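# Flip the grey finned box onto its fins

## Task

Turn the grey finned box upside down in roughly the spot where it already is, so that it ends up resting flat on its fins with its feet pointing upward.

## Robot and tools

Robot: two arms, left_arm and right_arm, each ending in a two-finger gripper. The fingers point along the gripper's +z axis and separate along its y axis. end_effector_position marks the spot between the finger pads, roughly 1 cm short of the tips.

Frames: the scene frame has its origin at table height, halfway between the nominal arm bases, with +z up, +x reaching out over the table and left_arm on the +y side (these names do not match image sides). Calibrated bases: left_arm at (+0.026, +0.257, +0.013) m, quat_wxyz (+1.000, 0, 0, -0.019); right_arm at (+0.001, -0.338, +0.037) m, quat_wxyz (+1.000, 0, 0, +0.016). Hand positions, orientations, velocities and targets, plus each wrist camera's pose, are given in that arm's own base frame. Fixed cameras and the table use the scene frame. Reported positions may be off by a few centimetres, more so at long reach.

Command row: every row holds 14 numbers in [-1, 1]. The first 7 are dx, dy, dz, rx, ry, rz and opening for left_arm, and the next 7 are the same for right_arm. Both arms are always included. dx..rz are an offset, not a pose. They are measured along that arm's base axes, starting from its Hand target as it stood when the action or move began, and rx, ry, rz together form one rotation vector about the Hand target position. The scale is 1.0 = 0.6 m or 180 degrees, and a translation longer than 1.0 gets shortened. opening is absolute: +1 is fully open (0.094 m) and -1 is closed. A 0 in the opening slot is itself a command, so resend the current value to leave a gripper alone. Six zeros re-command an arm's present Hand target, which also releases an arm that has been pressing on something.

execute_actions(actions, cameras): actions is a list of up to 15 rows applied at 1/30 s each, and the last row is held until 15 steps are done. Each row is counted from the start pose of that action, not from the row before it. Because every action starts from the current Hand target, sending the same offset twice moves the arm twice. An empty list only returns the state and images. cameras picks which images come back: leave it out, null or ["all"] for all, [] for none. An unknown name makes the call fail.

move(target, speed, blend, opening_speed, blocking, cameras): drives each gripper in a straight line toward target. target is either one 14-number row or a list of up to 15 rows. Every row is an offset from the Hand targets at the start of the move, not from the previous row. speed is in m/s, from 0.002 to 4.3, default 0.25, and rotation is capped at twice that in rad/s. It can be one number or one per target. blend is in metres and rounds corners in a list. opening_speed is in scale units per second, at least 0.2; use a low value when closing on anything fragile. Paths take at least 0.5 s and stop at 10 s. They do not avoid obstacles or the other arm. Faster moves lag more and hit harder, and aiming further past a contact point presses harder. Steer around an arm's own base rather than close to it, since passing near it can change the shoulder posture. blocking=false returns after 0.5 s while the motion keeps going. The result adds a move: line giving the ending (done, off_target, moving, held, fault) and any limits. An arm done means it rests within 10 mm and 2 degrees of its target, which says nothing about contact. limits=paced means the pose was clipped, and limits=held means steps were withheld.

wait(seconds 0 to 10): the robot holds its last commands, and any running move continues. stop: brakes a running move, which needs some room to stop. zoom_image(camera, region [x0,y0,x1,y1] pixels, at most 504x504) enlarges part of the latest image from a camera. read_manual returns licence texts only. finished_scene(scene) ends the scene; scene 1 is this task. Call it only after the box is resting fins-down by itself, with the robot clear of it.

Cameras (672x504): cam_head_left, cam_head_right, cam_high, cam_low, cam_left_wrist, cam_right_wrist.

Results: Hand target is the last commanded pose after clipping. The controller limits commanded orientation to within 40 degrees of the measured one per step. Friction can leave the gripper a centimetre or more off target; sending the next command, even all zeros, asks for it again. grip_measured is the measured opening on the same scale as the command and can read slightly wide; it keeps following the command while squeezing, so it will not show the moment of contact. Release by commanding well above grip_measured. grip_effort_nm is the gripper motor effort, negative when closing; it is not the pad force. Joint velocities marked "within noise" mean the arm is at rest. Joint torques include the arm's own weight, and entries 3 and 4 wrap at ±28 N m.

Avoid: knocking the box off the table or leaving it off the table (this fails the task), dropping it, releasing it while it is still moving, slamming or pushing hard, any contact or squeeze between the two arms (including one gripper closing on the other's fingers), and faults. Holding loads, keeping an arm stretched out or pushing against something that won't move heats the motors. A MOTOR HOT line appears at 85 °C, and at 100 °C that arm goes limp for 30 to 60 s or longer. The box may occasionally get nudged by an outside push. Simulated time keeps running while you write replies. Smooth motions with low effort are preferred.

Each tool is called after "Call:" as name(argument=value, ...) on one line, values as JSON.

## Session

Call:
execute_actions(actions=[])

Scene clock: 0.00 s.
left_arm: end_effector_position=(+0.5662, -0.1283, +0.2532) grip_measured=+1.000 grip_effort_nm=n/a end_effector_quat_wxyz=(+0.190, -0.223, +0.955, +0.036) | right_arm: end_effector_position=(+0.4375, +0.0835, +0.2914) grip_measured=+1.000 grip_effort_nm=n/a end_effector_quat_wxyz=(+0.162, -0.288, +0.887, +0.322)
Joint positions: left_arm=[-0.296 1.668 1.62 -1.222 -0.251 -0.715 0.094] | right_arm=[-0.072 1.426 1.367 -1.439 -0.734 -0.671 0.094]
Joint velocities: within noise
Joint torques (N m): no reading
Heat: left arm: hottest elbow 33 °C; right arm: hottest waist 32 °C.
Hand target: left_arm +0.5722, -0.1301, +0.2596; +0.198, -0.224, +0.954, +0.032 | right_arm +0.4432, +0.0831, +0.3022; +0.174, -0.292, +0.885, +0.317
Tool commands: left_gripper/opening=+1.0 right_gripper/opening=+1.0

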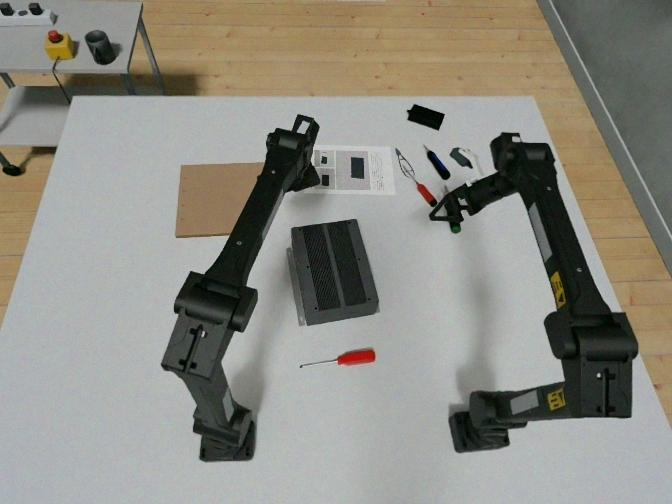

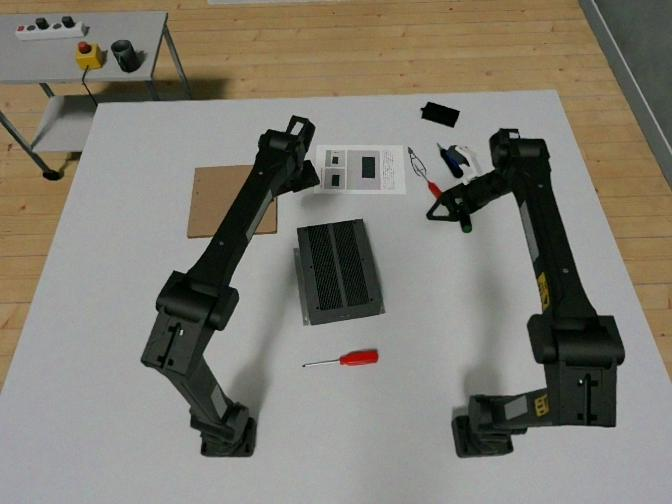

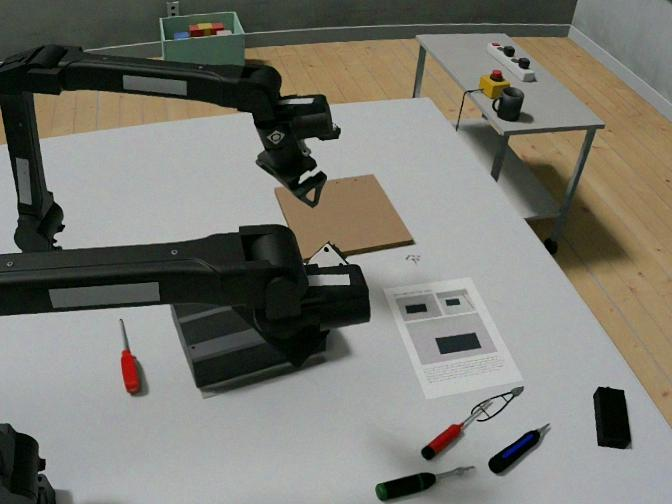

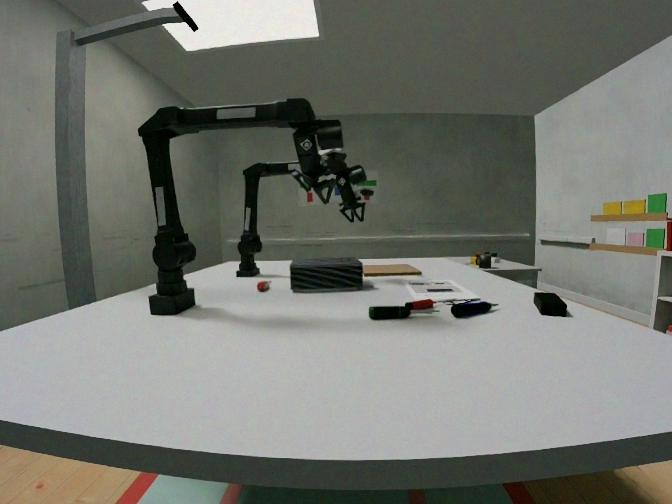

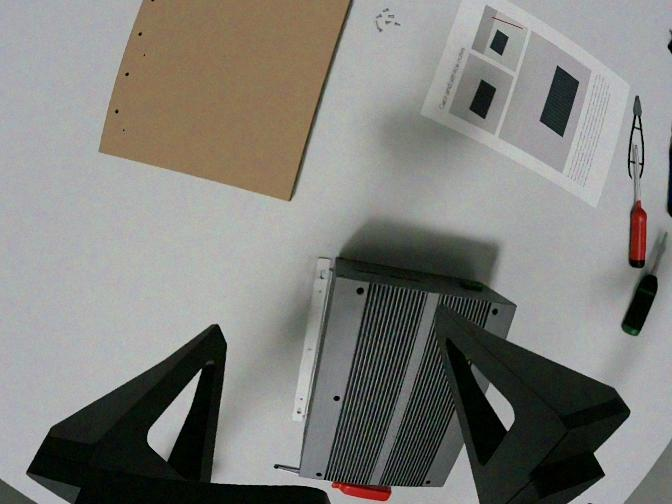

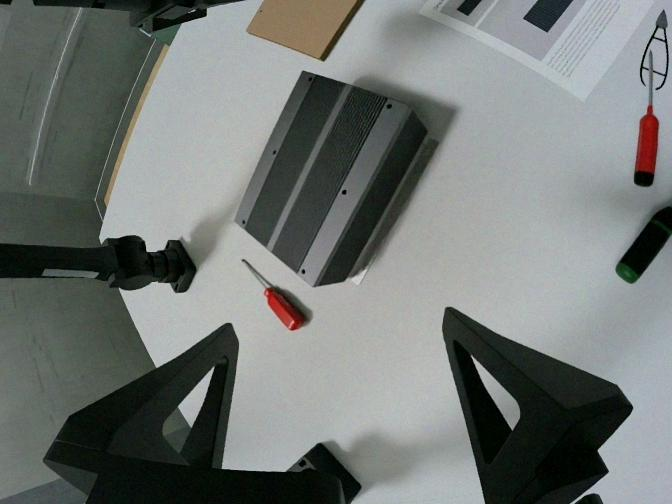

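Call:
zoom_image(camera="cam_low", region=[270, 230, 400, 310])

Call:
zoom_image(camera="cam_left_wrist", region=[250, 220, 550, 504])

Call:
zoom_image(camera="cam_right_wrist", region=[220, 50, 460, 300])

Call:
zoom_image(camera="cam_left_wrist", region=[410, 0, 650, 220])

Call:
zoom_image(camera="cam_head_left", region=[260, 200, 400, 340])

Scaled by 3.877.

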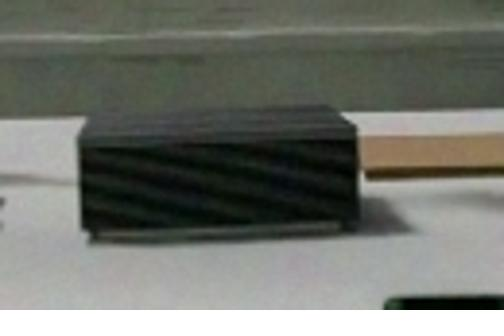

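Scaled by 1.680 from the camera's 672x504 image, which has a finer 960x720 frame.

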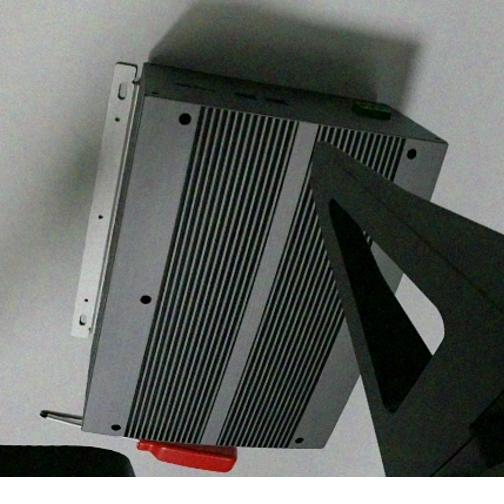

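Scaled by 2.016 from the camera's 672x504 image, which has a finer 960x720 frame.

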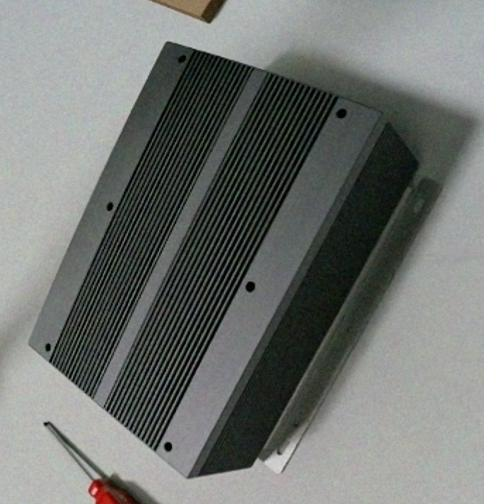

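Scaled by 2.100 from the camera's 672x504 image, which has a finer 960x720 frame.

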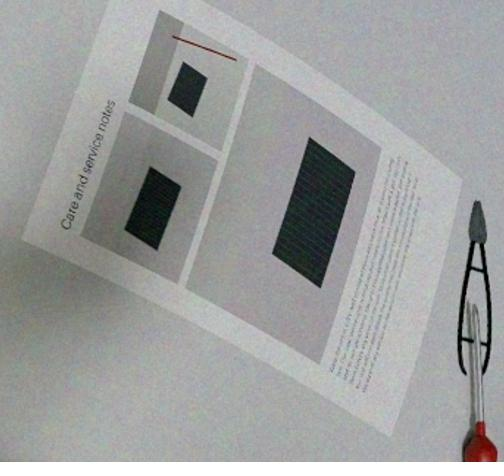

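Scaled by 3.600.

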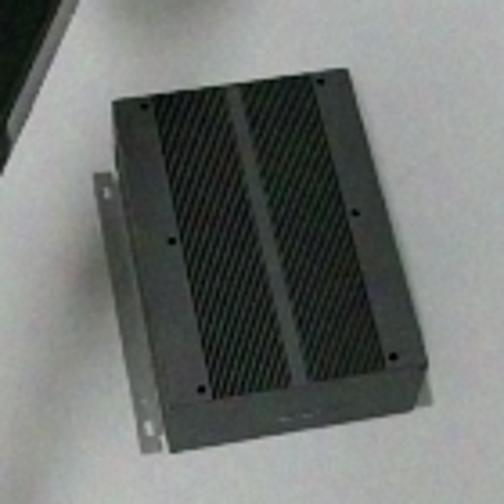

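Call:
move(target=[[-0.2,0.4,-0.05,0,0,0,1,-0.1,-0.2,0,0,0,0,1]])

Scene clock: 83.20 s.
left_arm: end_effector_position=(+0.4527, +0.1083, +0.2243) grip_measured=+1.000 grip_effort_nm=0.022 end_effector_quat_wxyz=(+0.186, -0.228, +0.955, +0.032) | right_arm: end_effector_position=(+0.3870, -0.0331, +0.2965) grip_measured=+1.000 grip_effort_nm=-0.007 end_effector_quat_wxyz=(+0.179, -0.288, +0.887, +0.313)
Joint positions: left_arm=[0.209 1.333 1.171 -1.034 -0.072 -0.246 0.094] | right_arm=[-0.382 1.394 1.345 -1.681 -0.723 -1.068 0.094]
Joint velocities: within noise
Joint torques (N m): left_arm=[-0.15 -10.46 8.58 1.84 0.12 -0.07] | right_arm=[-1.67 -10.11 7.61 0.1 -0.44 -0.16]
Heat: left arm: hottest elbow 44 °C; right arm: hottest elbow 38 °C.
Hand target: left_arm +0.4522, +0.1097, +0.2294; +0.197, -0.223, +0.954, +0.032 | right_arm +0.3832, -0.0368, +0.3020; +0.174, -0.292, +0.885, +0.317
Off the commanded pose: left_arm 0.006 m, 1 deg | right_arm 0.008 m, 1 deg.
joint sent to its limit (right arm) — joint 4 (wrist pitch), lower limit. The joint targets still meet the commanded pose.
move: done

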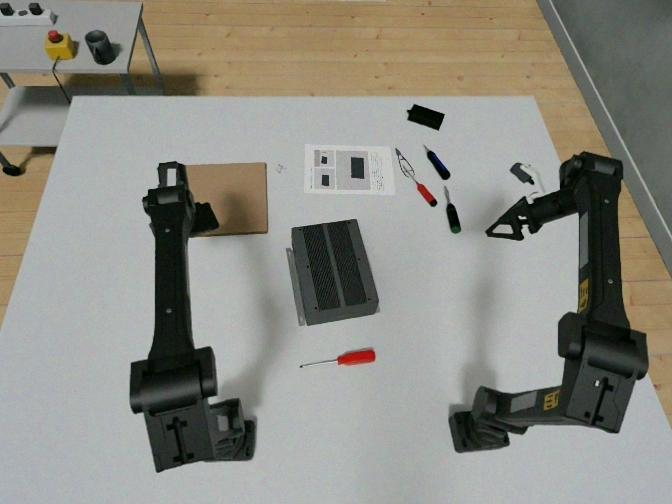

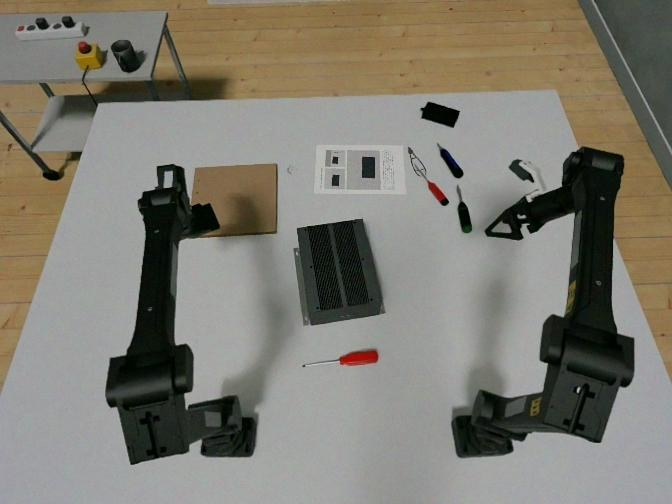

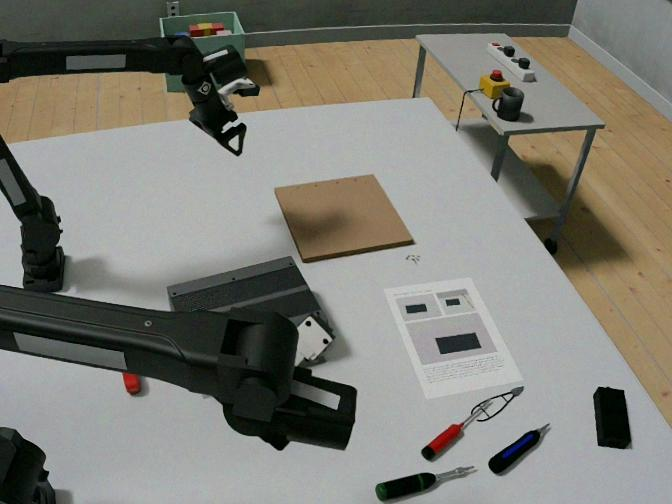

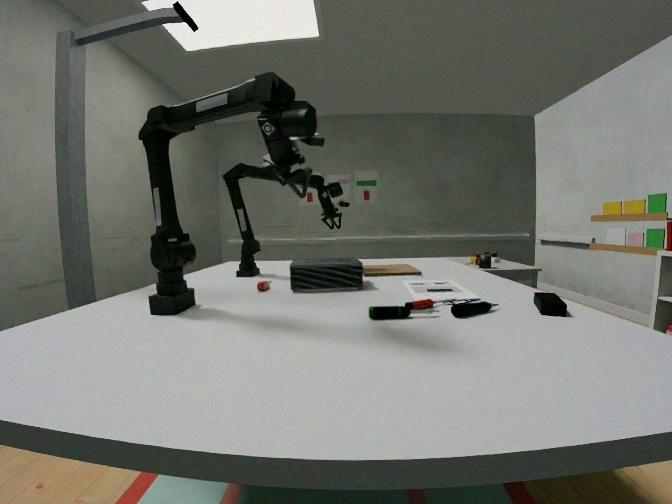

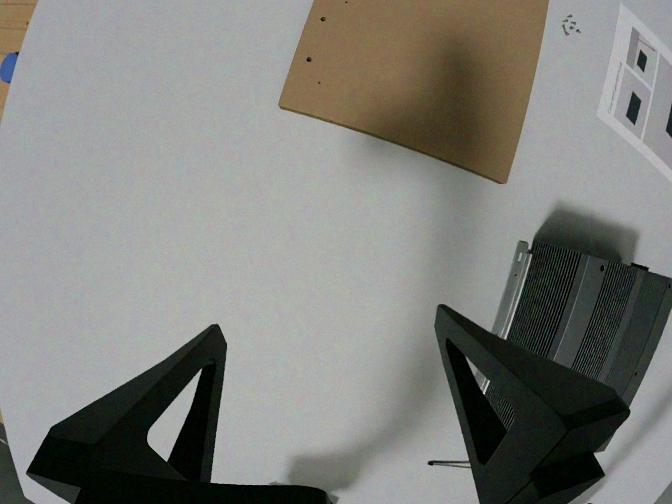

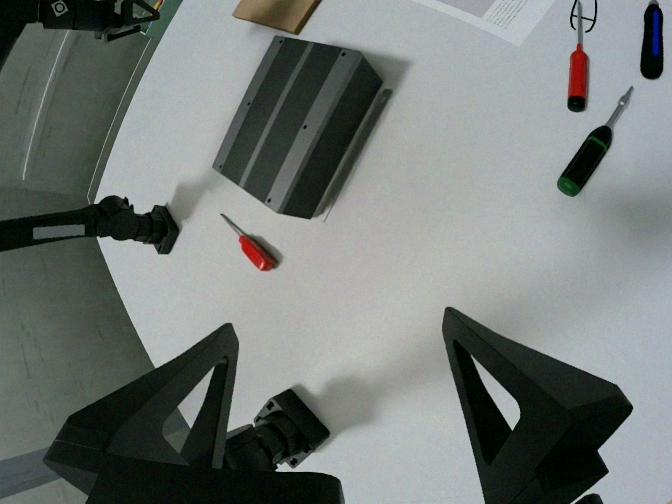

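Call:
move(target=[-0.08,-0.153,-0.187,-0.121,-0.2125,-0.6157,1,0,0,0,0,0,0,1], speed=0.5)

Call:
zoom_image(camera="cam_left_wrist", region=[90, 0, 590, 350])

Scene clock: 101.70 s.
left_arm: end_effector_position=(+0.3944, +0.0170, +0.1182) grip_measured=+1.000 grip_effort_nm=0.017 end_effector_quat_wxyz=(+0.346, +0.586, +0.656, -0.328) | right_arm: end_effector_position=(+0.3870, -0.0331, +0.2965) grip_measured=+1.000 grip_effort_nm=-0.007 end_effector_quat_wxyz=(+0.179, -0.288, +0.887, +0.313)
Joint positions: left_arm=[0.398 1.69 1.077 -1.403 0.921 2.08 0.094] | right_arm=[-0.382 1.394 1.345 -1.681 -0.723 -1.069 0.094]
Joint velocities: within noise
Joint torques (N m): left_arm=[-1.79 -9.41 9.13 -0.65 0.47 -0.05] | right_arm=[-1.67 -10.17 7.68 -0.05 -0.46 -0.16]
Heat: left arm: hottest elbow 42 °C; right arm: hottest elbow 39 °C.
Hand target: left_arm +0.4044, +0.0180, +0.1173; +0.354, +0.612, +0.612, -0.354 | right_arm +0.3832, -0.0368, +0.3020; +0.174, -0.292, +0.885, +0.317
Off the commanded pose: left_arm 0.010 m, 7 deg | right_arm 0.008 m, 1 deg.
joint sent to its limit (left arm) — joint 6 (wrist roll), upper limit. The joint targets are off in orientation, not in position.
joint sent to its limit (right arm) — joint 4 (wrist pitch), lower limit. The joint targets still meet the commanded pose.
move: off_target (left_arm)

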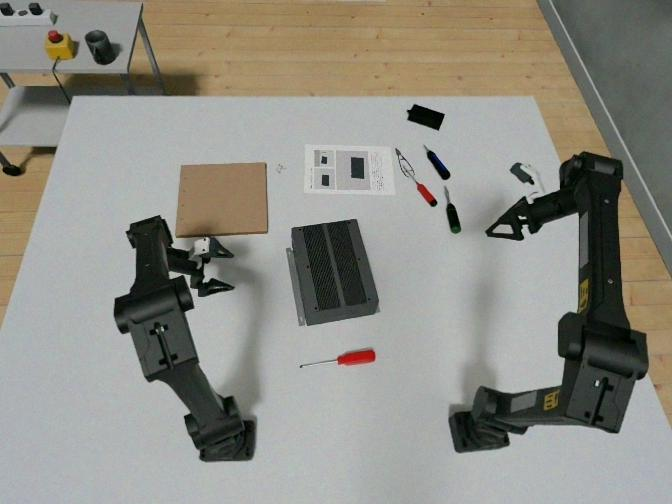

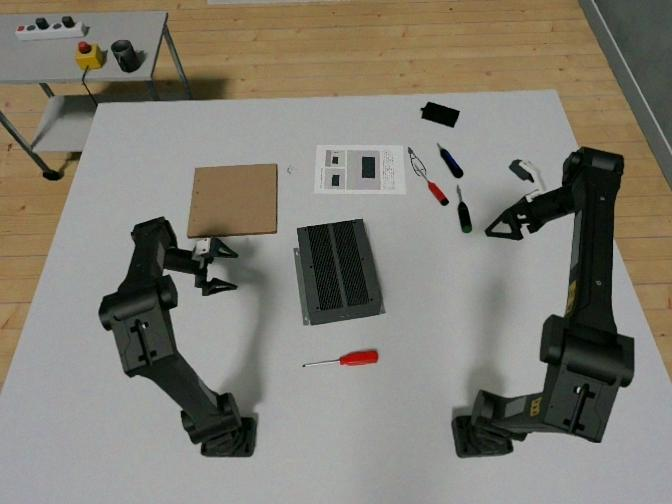

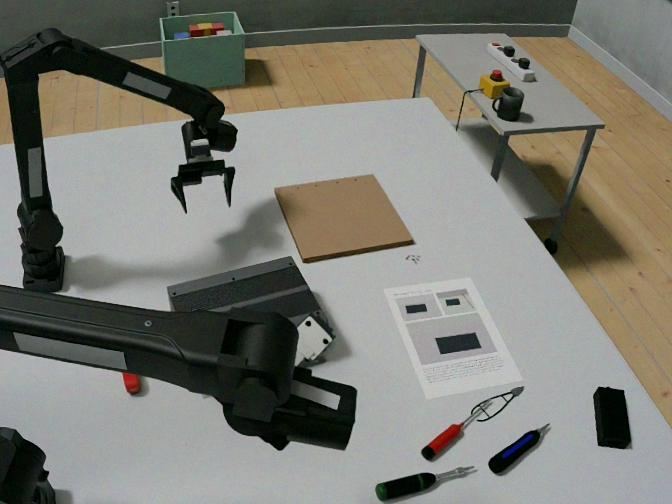

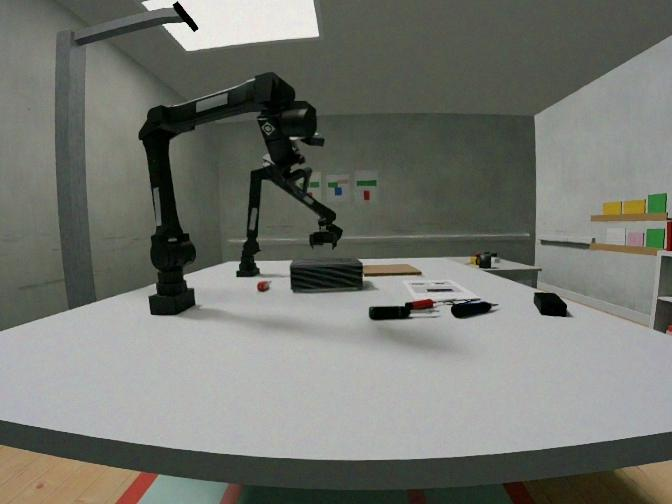

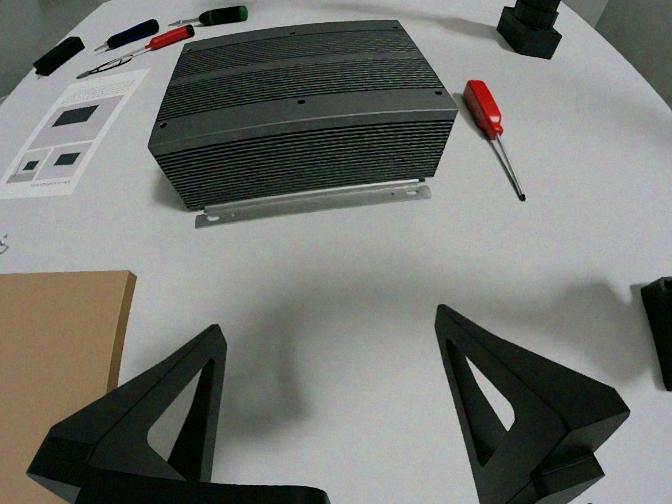

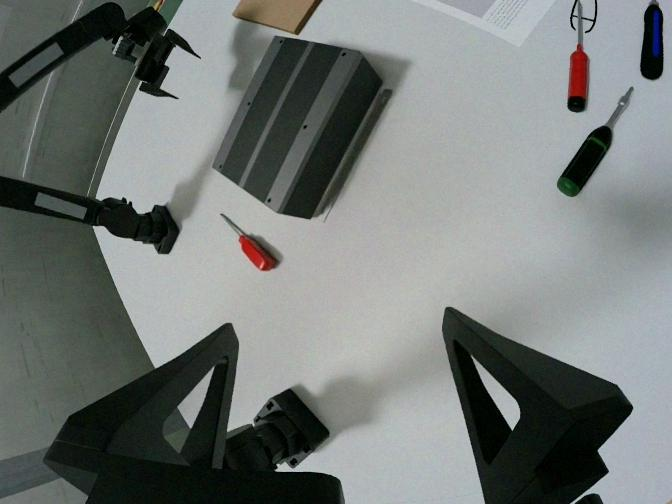

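Scaled by 1.008 from the camera's 672x504 image, which has a finer 960x720 frame.

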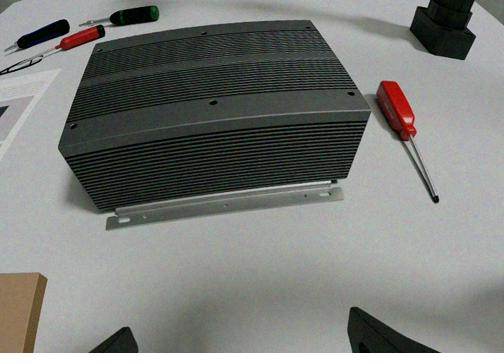

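Call:
zoom_image(camera="cam_left_wrist", region=[380, 120, 480, 220])

Call:
zoom_image(camera="cam_left_wrist", region=[150, 150, 250, 240])

Scaled by 5.040 from the camera's 672x504 image, which has a finer 960x720 frame.

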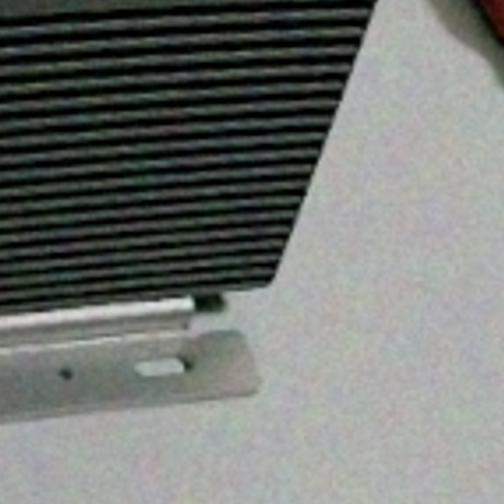

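Scaled by 5.040 from the camera's 672x504 image, which has a finer 960x720 frame.

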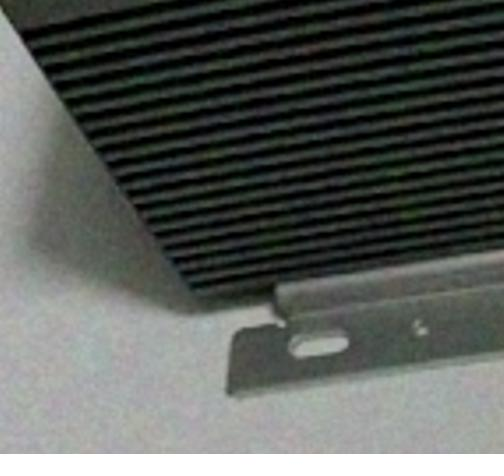

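Call:
move(target=[[0,0,0,0,0,0,1,-0.26,0.488,-0.30,-0.227,-0.107,0.377,1]], speed=0.5, cameras=["cam_right_wrist","cam_head_left"])

Scene clock: 183.83 s.
left_arm: end_effector_position=(+0.3943, +0.0168, +0.1182) grip_measured=+1.000 grip_effort_nm=0.017 end_effector_quat_wxyz=(+0.345, +0.586, +0.655, -0.328) | right_arm: end_effector_position=(+0.2228, +0.2461, +0.1170) grip_measured=+1.000 grip_effort_nm=-0.012 end_effector_quat_wxyz=(+0.011, +0.808, -0.589, -0.003)
Joint positions: left_arm=[0.398 1.69 1.077 -1.404 0.921 2.081 0.094] | right_arm=[0.835 1.302 0.896 -1.188 -0.003 -1.046 0.094]
Joint velocities: within noise
Joint torques (N m): left_arm=[-1.61 -9.29 9.11 -0.68 0.48 -0.07] | right_arm=[0.73 -6.48 8.57 0.76 0.02 0.04]
Heat: left arm: hottest elbow 44 °C; right arm: hottest elbow 38 °C.
Hand target: left_arm +0.4044, +0.0180, +0.1173; +0.354, +0.612, +0.612, -0.354 | right_arm +0.2274, +0.2559, +0.1220; +0.000, +0.808, -0.589, +0.001
Off the commanded pose: left_arm 0.010 m, 7 deg | right_arm 0.012 m, 1 deg.
joint sent to its limit (left arm) — joint 6 (wrist roll), upper limit. The joint targets are off in orientation, not in position.
move: off_target (left_arm, right_arm)
Images, in order (width x height): cam_head_left 672x504, cam_right_wrist 672x504.

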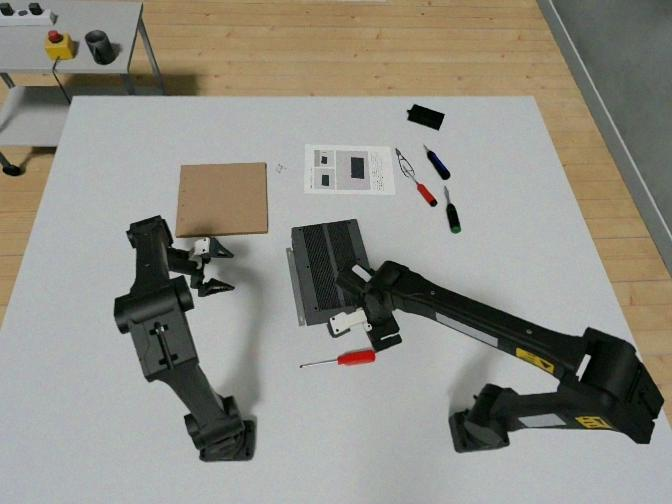

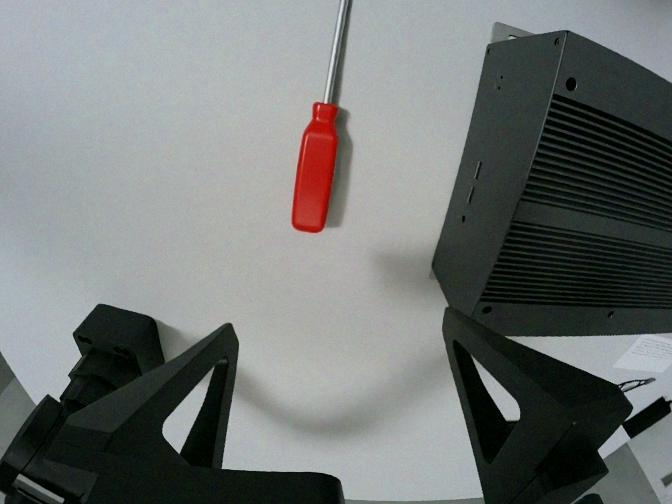

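Call:
move(target=[[0,0,0,0,0,0,1,-0.03,0.042,-0.15,0,0,0,1],[0,0,0,0,0,0,1,-0.03,0.042,-0.223,0,0,0,1],[0,0,0,0,0,0,1,-0.03,0.042,-0.223,0,0,0,-0.75]], speed=0.2, cameras=["cam_right_wrist","cam_head_left"])

Scene clock: 206.40 s.
left_arm: end_effector_position=(+0.3943, +0.0168, +0.1182) grip_measured=+1.000 grip_effort_nm=0.017 end_effector_quat_wxyz=(+0.345, +0.586, +0.655, -0.328) | right_arm: end_effector_position=(+0.2104, +0.2751, -0.0110) grip_measured=-0.414 grip_effort_nm=-1.038 end_effector_quat_wxyz=(+0.003, +0.807, -0.591, -0.001)
Joint positions: left_arm=[0.398 1.69 1.077 -1.404 0.921 2.081 0.094] | right_arm=[0.919 1.554 0.749 -0.772 -0.001 -0.958 0.028]
Joint velocities: within noise
Joint torques (N m): left_arm=[-1.55 -9.41 9.09 -0.65 0.46 -0.06] | right_arm=[0.38 -8.76 5.52 0.92 -0.05 0.03]
Heat: left arm: hottest elbow 44 °C; right arm: hottest elbow 38 °C.
Hand target: left_arm +0.4044, +0.0180, +0.1174; +0.354, +0.612, +0.612, -0.354 | right_arm +0.2093, +0.2810, -0.0118; +0.000, +0.808, -0.589, +0.001
Off the commanded pose: left_arm 0.010 m, 7 deg | right_arm 0.006 m, 1 deg.
joint sent to its limit (left arm) — joint 6 (wrist roll), upper limit. The joint targets are off in orientation, not in position.
move: off_target (left_arm)
Images, in order (width x height): cam_head_left 672x504, cam_right_wrist 672x504.

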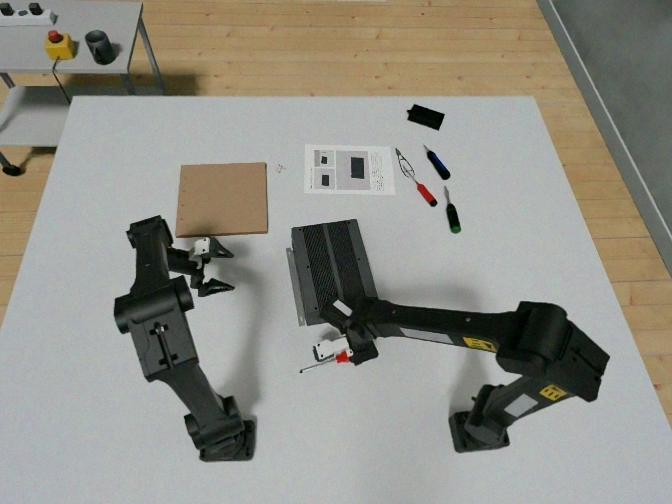

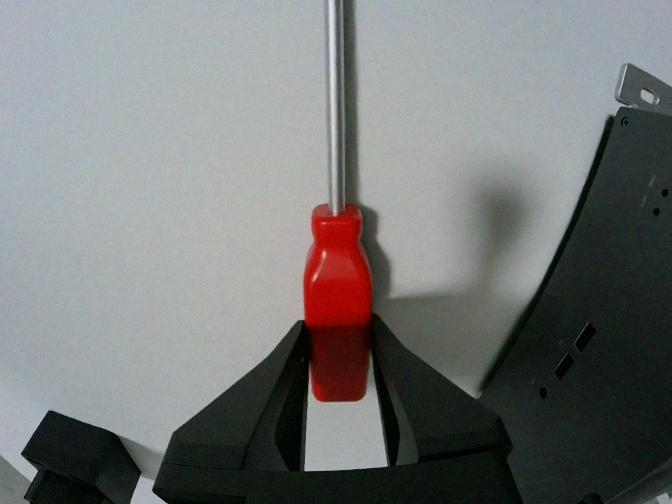

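Call:
move(target=[[0,0,0,0,0,0,1,0,0,0.17,0,0,0,-0.75],[0,0,0,0,0,0,1,0.233,-0.667,0.17,0,0,-0.33,-0.75],[0,0,0,0,0,0,1,0.233,-0.667,0.007,0,0,-0.33,-0.75]], speed=0.3, cameras=["cam_right_wrist","cam_head_left"])

Call:
move(target=[[0,0,0,0,0,0,1,0,0,0,0,0,0,0.3],[0,0,0,0,0,0,1,0,0,0.2,0,0,0,0.3]], opening_speed=1)

Scene clock: 218.40 s.
left_arm: end_effector_position=(+0.3943, +0.0168, +0.1182) grip_measured=+1.000 grip_effort_nm=0.017 end_effector_quat_wxyz=(+0.345, +0.586, +0.655, -0.328) | right_arm: end_effector_position=(+0.3406, -0.1132, -0.0106) grip_measured=-0.416 grip_effort_nm=-1.038 end_effector_quat_wxyz=(-0.010, -0.411, +0.911, +0.007)
Joint positions: left_arm=[0.398 1.69 1.077 -1.404 0.921 2.081 0.094] | right_arm=[-0.318 1.591 0.796 -0.8 0.004 -1.166 0.027]
Joint velocities: within noise
Joint torques (N m): left_arm=[-1.55 -9.47 9.13 -0.62 0.48 -0.06] | right_arm=[-1.55 -9.93 6.37 0.99 -0.21 -0.12]
Heat: left arm: hottest elbow 44 °C; right arm: hottest elbow 38 °C.
Hand target: left_arm +0.4044, +0.0181, +0.1174; +0.354, +0.612, +0.612, -0.354 | right_arm +0.3492, -0.1191, -0.0076; +0.000, -0.411, +0.912, -0.001
Off the commanded pose: left_arm 0.010 m, 7 deg | right_arm 0.011 m, 1 deg.
joint sent to its limit (left arm) — joint 6 (wrist roll), upper limit. The joint targets are off in orientation, not in position.
move: off_target (left_arm, right_arm)
Images, in order (width x height): cam_head_left 672x504, cam_right_wrist 672x504.

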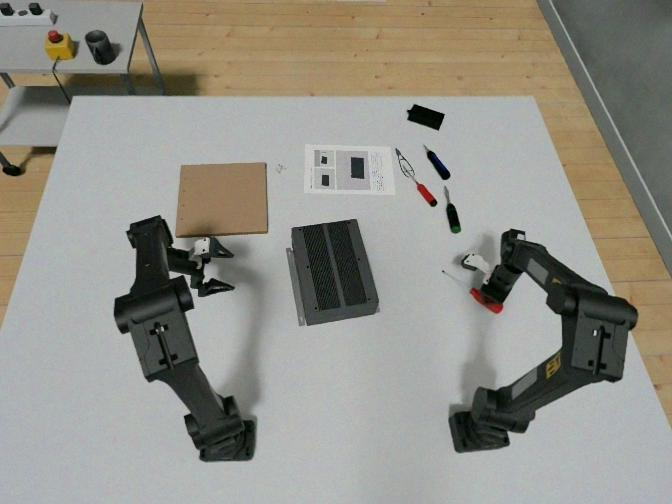

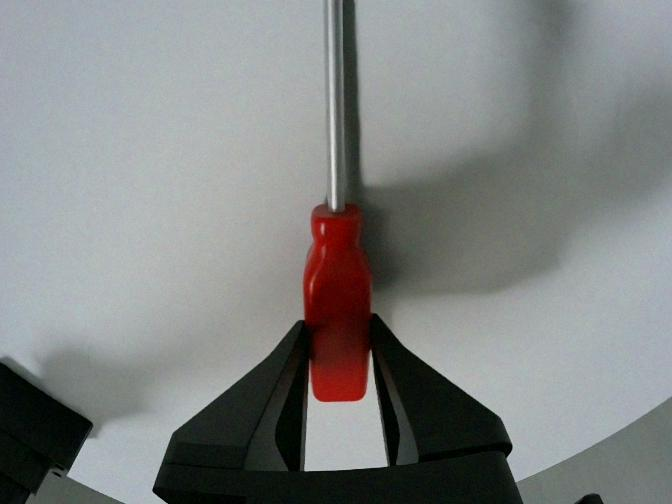

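Scene clock: 221.10 s.
left_arm: end_effector_position=(+0.3943, +0.0168, +0.1182) grip_measured=+1.000 grip_effort_nm=0.017 end_effector_quat_wxyz=(+0.345, +0.586, +0.655, -0.328) | right_arm: end_effector_position=(+0.3365, -0.1119, +0.0997) grip_measured=+0.298 grip_effort_nm=0.076 end_effector_quat_wxyz=(-0.012, -0.411, +0.911, +0.008)
Joint positions: left_arm=[0.398 1.69 1.077 -1.404 0.921 2.081 0.094] | right_arm=[-0.318 1.387 0.926 -1.138 0.004 -1.166 0.061]
Joint velocities: within noise
Joint torques (N m): left_arm=[-1.67 -9.41 9.13 -0.61 0.47 -0.07] | right_arm=[-1.2 -7.65 9.81 0.12 -0.22 -0.13]
Heat: left arm: hottest elbow 44 °C; right arm: hottest elbow 38 °C.
Hand target: left_arm +0.4044, +0.0181, +0.1174; +0.354, +0.612, +0.612, -0.354 | right_arm +0.3491, -0.1191, +0.1123; +0.000, -0.410, +0.912, -0.001
Off the commanded pose: left_arm 0.010 m, 7 deg | right_arm 0.019 m, 2 deg.
joint sent to its limit (left arm) — joint 6 (wrist roll), upper limit. The joint targets are off in orientation, not in position.
move: off_target (left_arm, right_arm)

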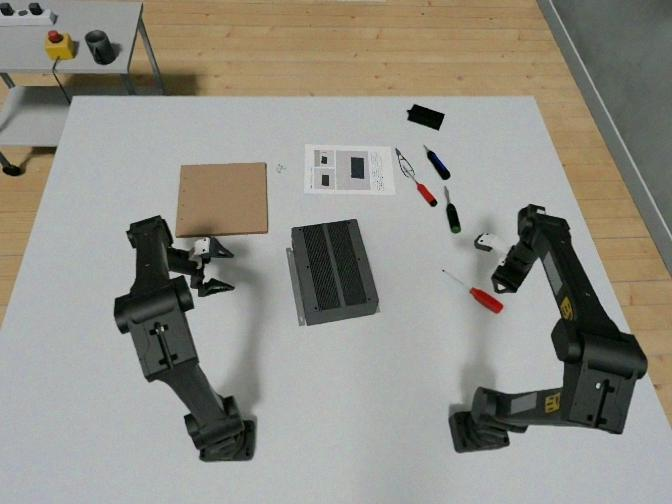

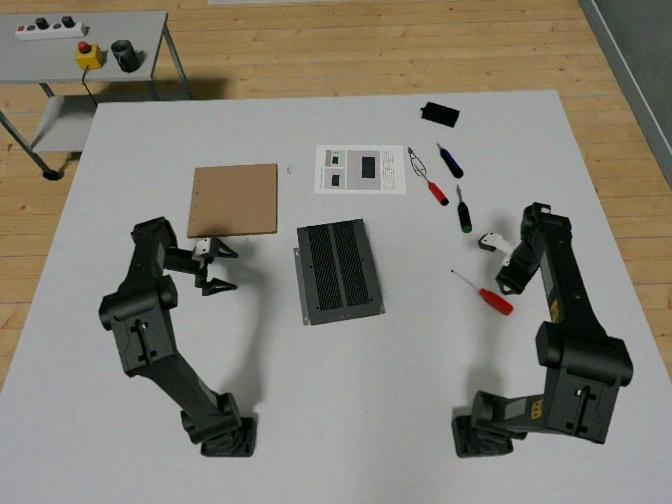

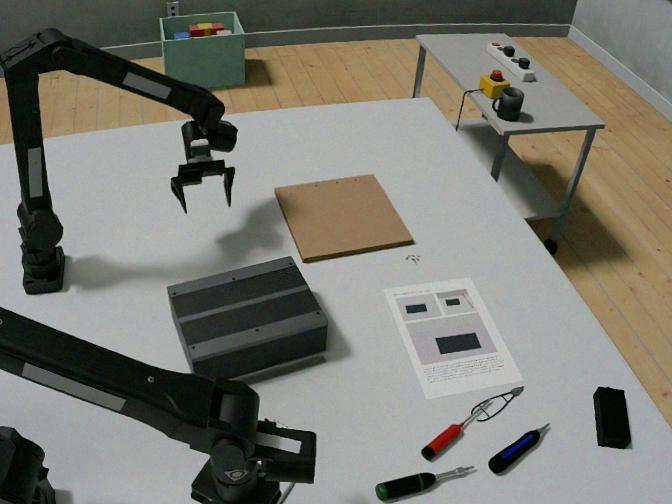

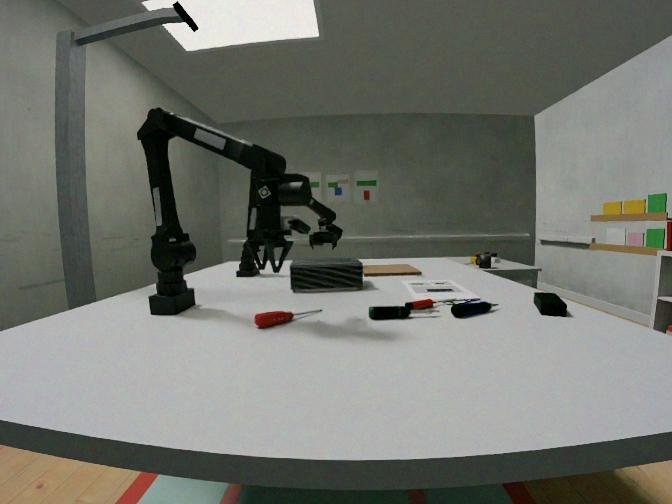

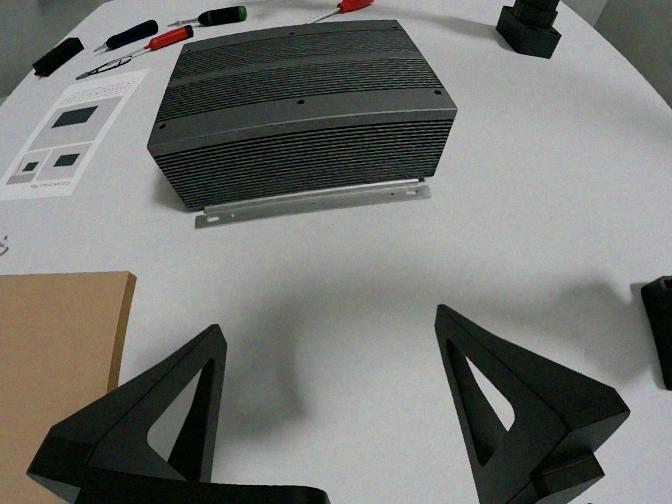

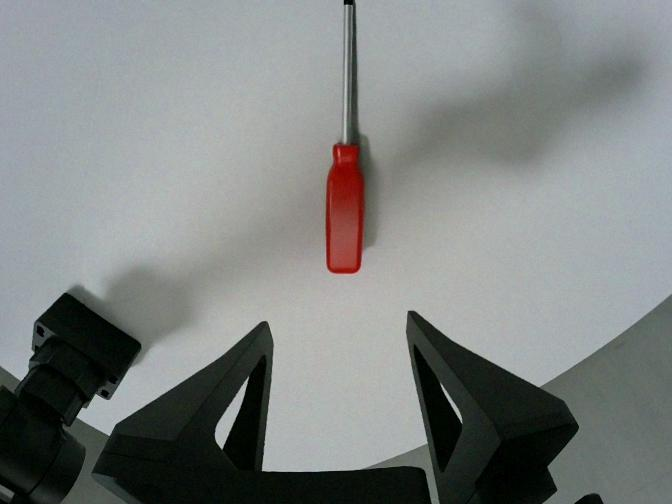

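Call:
move(target=[0,0,0,0,0,0,1,-0.188,0.665,-0.12,-0.122,-0.397,0.232,1], speed=0.4)

Scene clock: 285.97 s.
left_arm: end_effector_position=(+0.3943, +0.0166, +0.1182) grip_measured=+1.000 grip_effort_nm=0.012 end_effector_quat_wxyz=(+0.345, +0.586, +0.655, -0.328) | right_arm: end_effector_position=(+0.2366, +0.2755, +0.0405) grip_measured=+0.998 grip_effort_nm=0.076 end_effector_quat_wxyz=(-0.442, +0.602, -0.536, +0.393)
Joint positions: left_arm=[0.398 1.69 1.077 -1.404 0.921 2.081 0.094] | right_arm=[1.293 1.611 0.317 0.61 1.078 -0.948 0.094]
Joint velocities: within noise
Joint torques (N m): left_arm=[-1.55 -9.41 9.11 -0.64 0.48 -0.07] | right_arm=[-0.5 -5.95 3.33 2.26 0.29 -0.1]
Heat: left arm: hottest elbow 44 °C; right arm: hottest elbow 44 °C.
Hand target: left_arm +0.4044, +0.0179, +0.1174; +0.354, +0.612, +0.612, -0.354 | right_arm +0.2363, +0.2798, +0.0404; -0.446, +0.603, -0.533, +0.392
Off the commanded pose: left_arm 0.010 m, 7 deg | right_arm 0.004 m, 1 deg.
joint sent to its limit (left arm) — joint 6 (wrist roll), upper limit. The joint targets are off in orientation, not in position.
move: off_target (left_arm)

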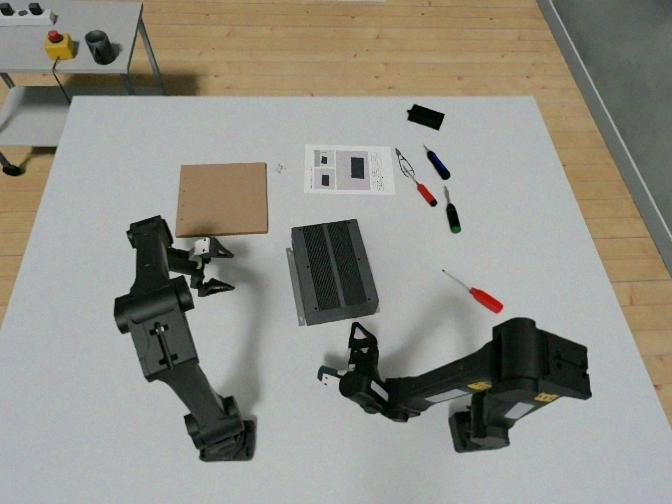

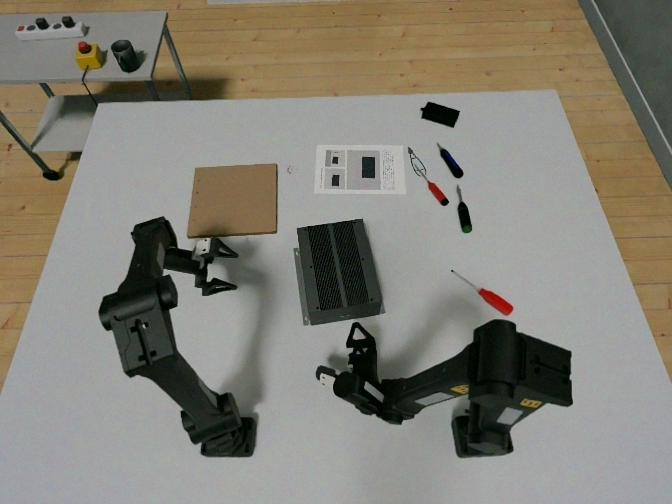

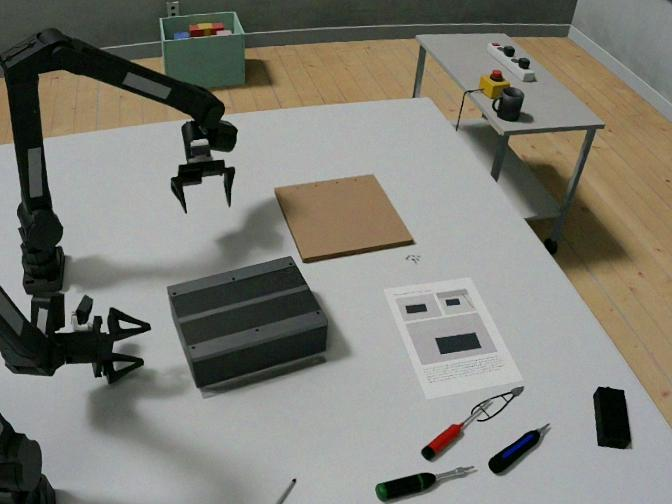

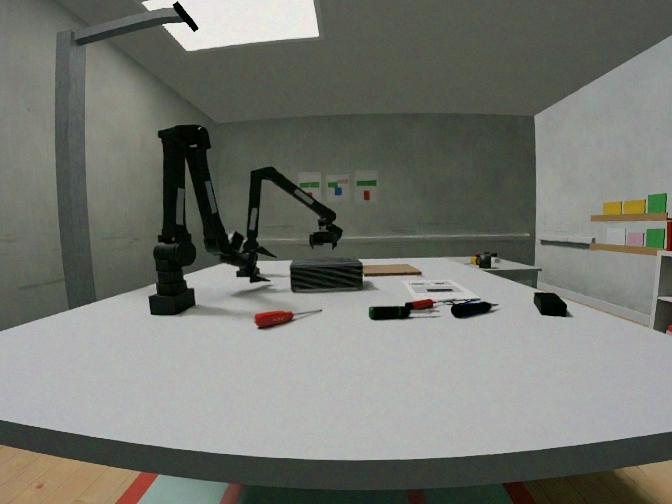

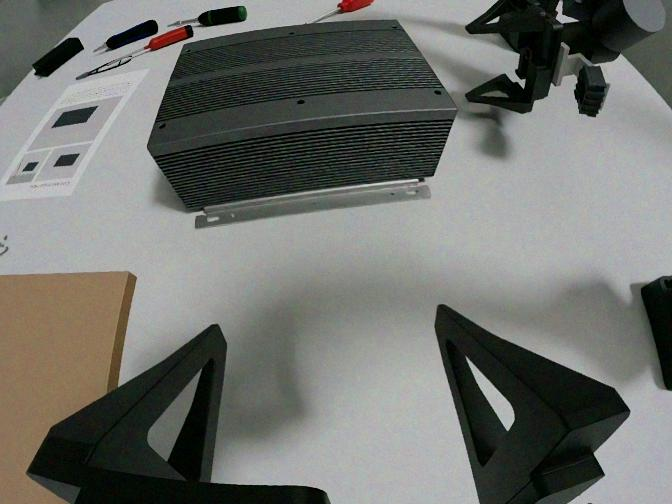

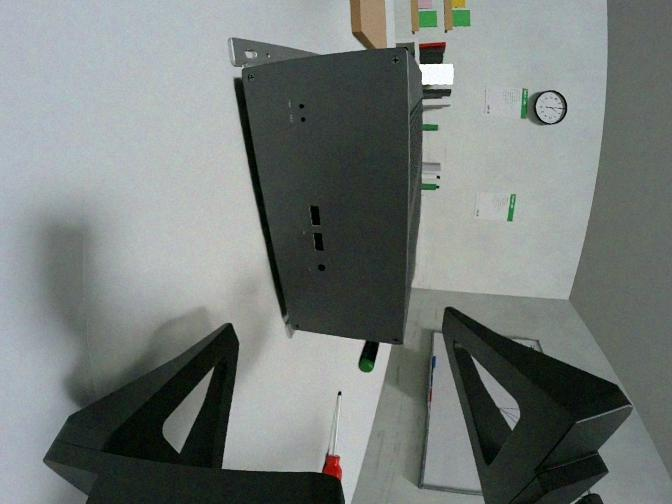

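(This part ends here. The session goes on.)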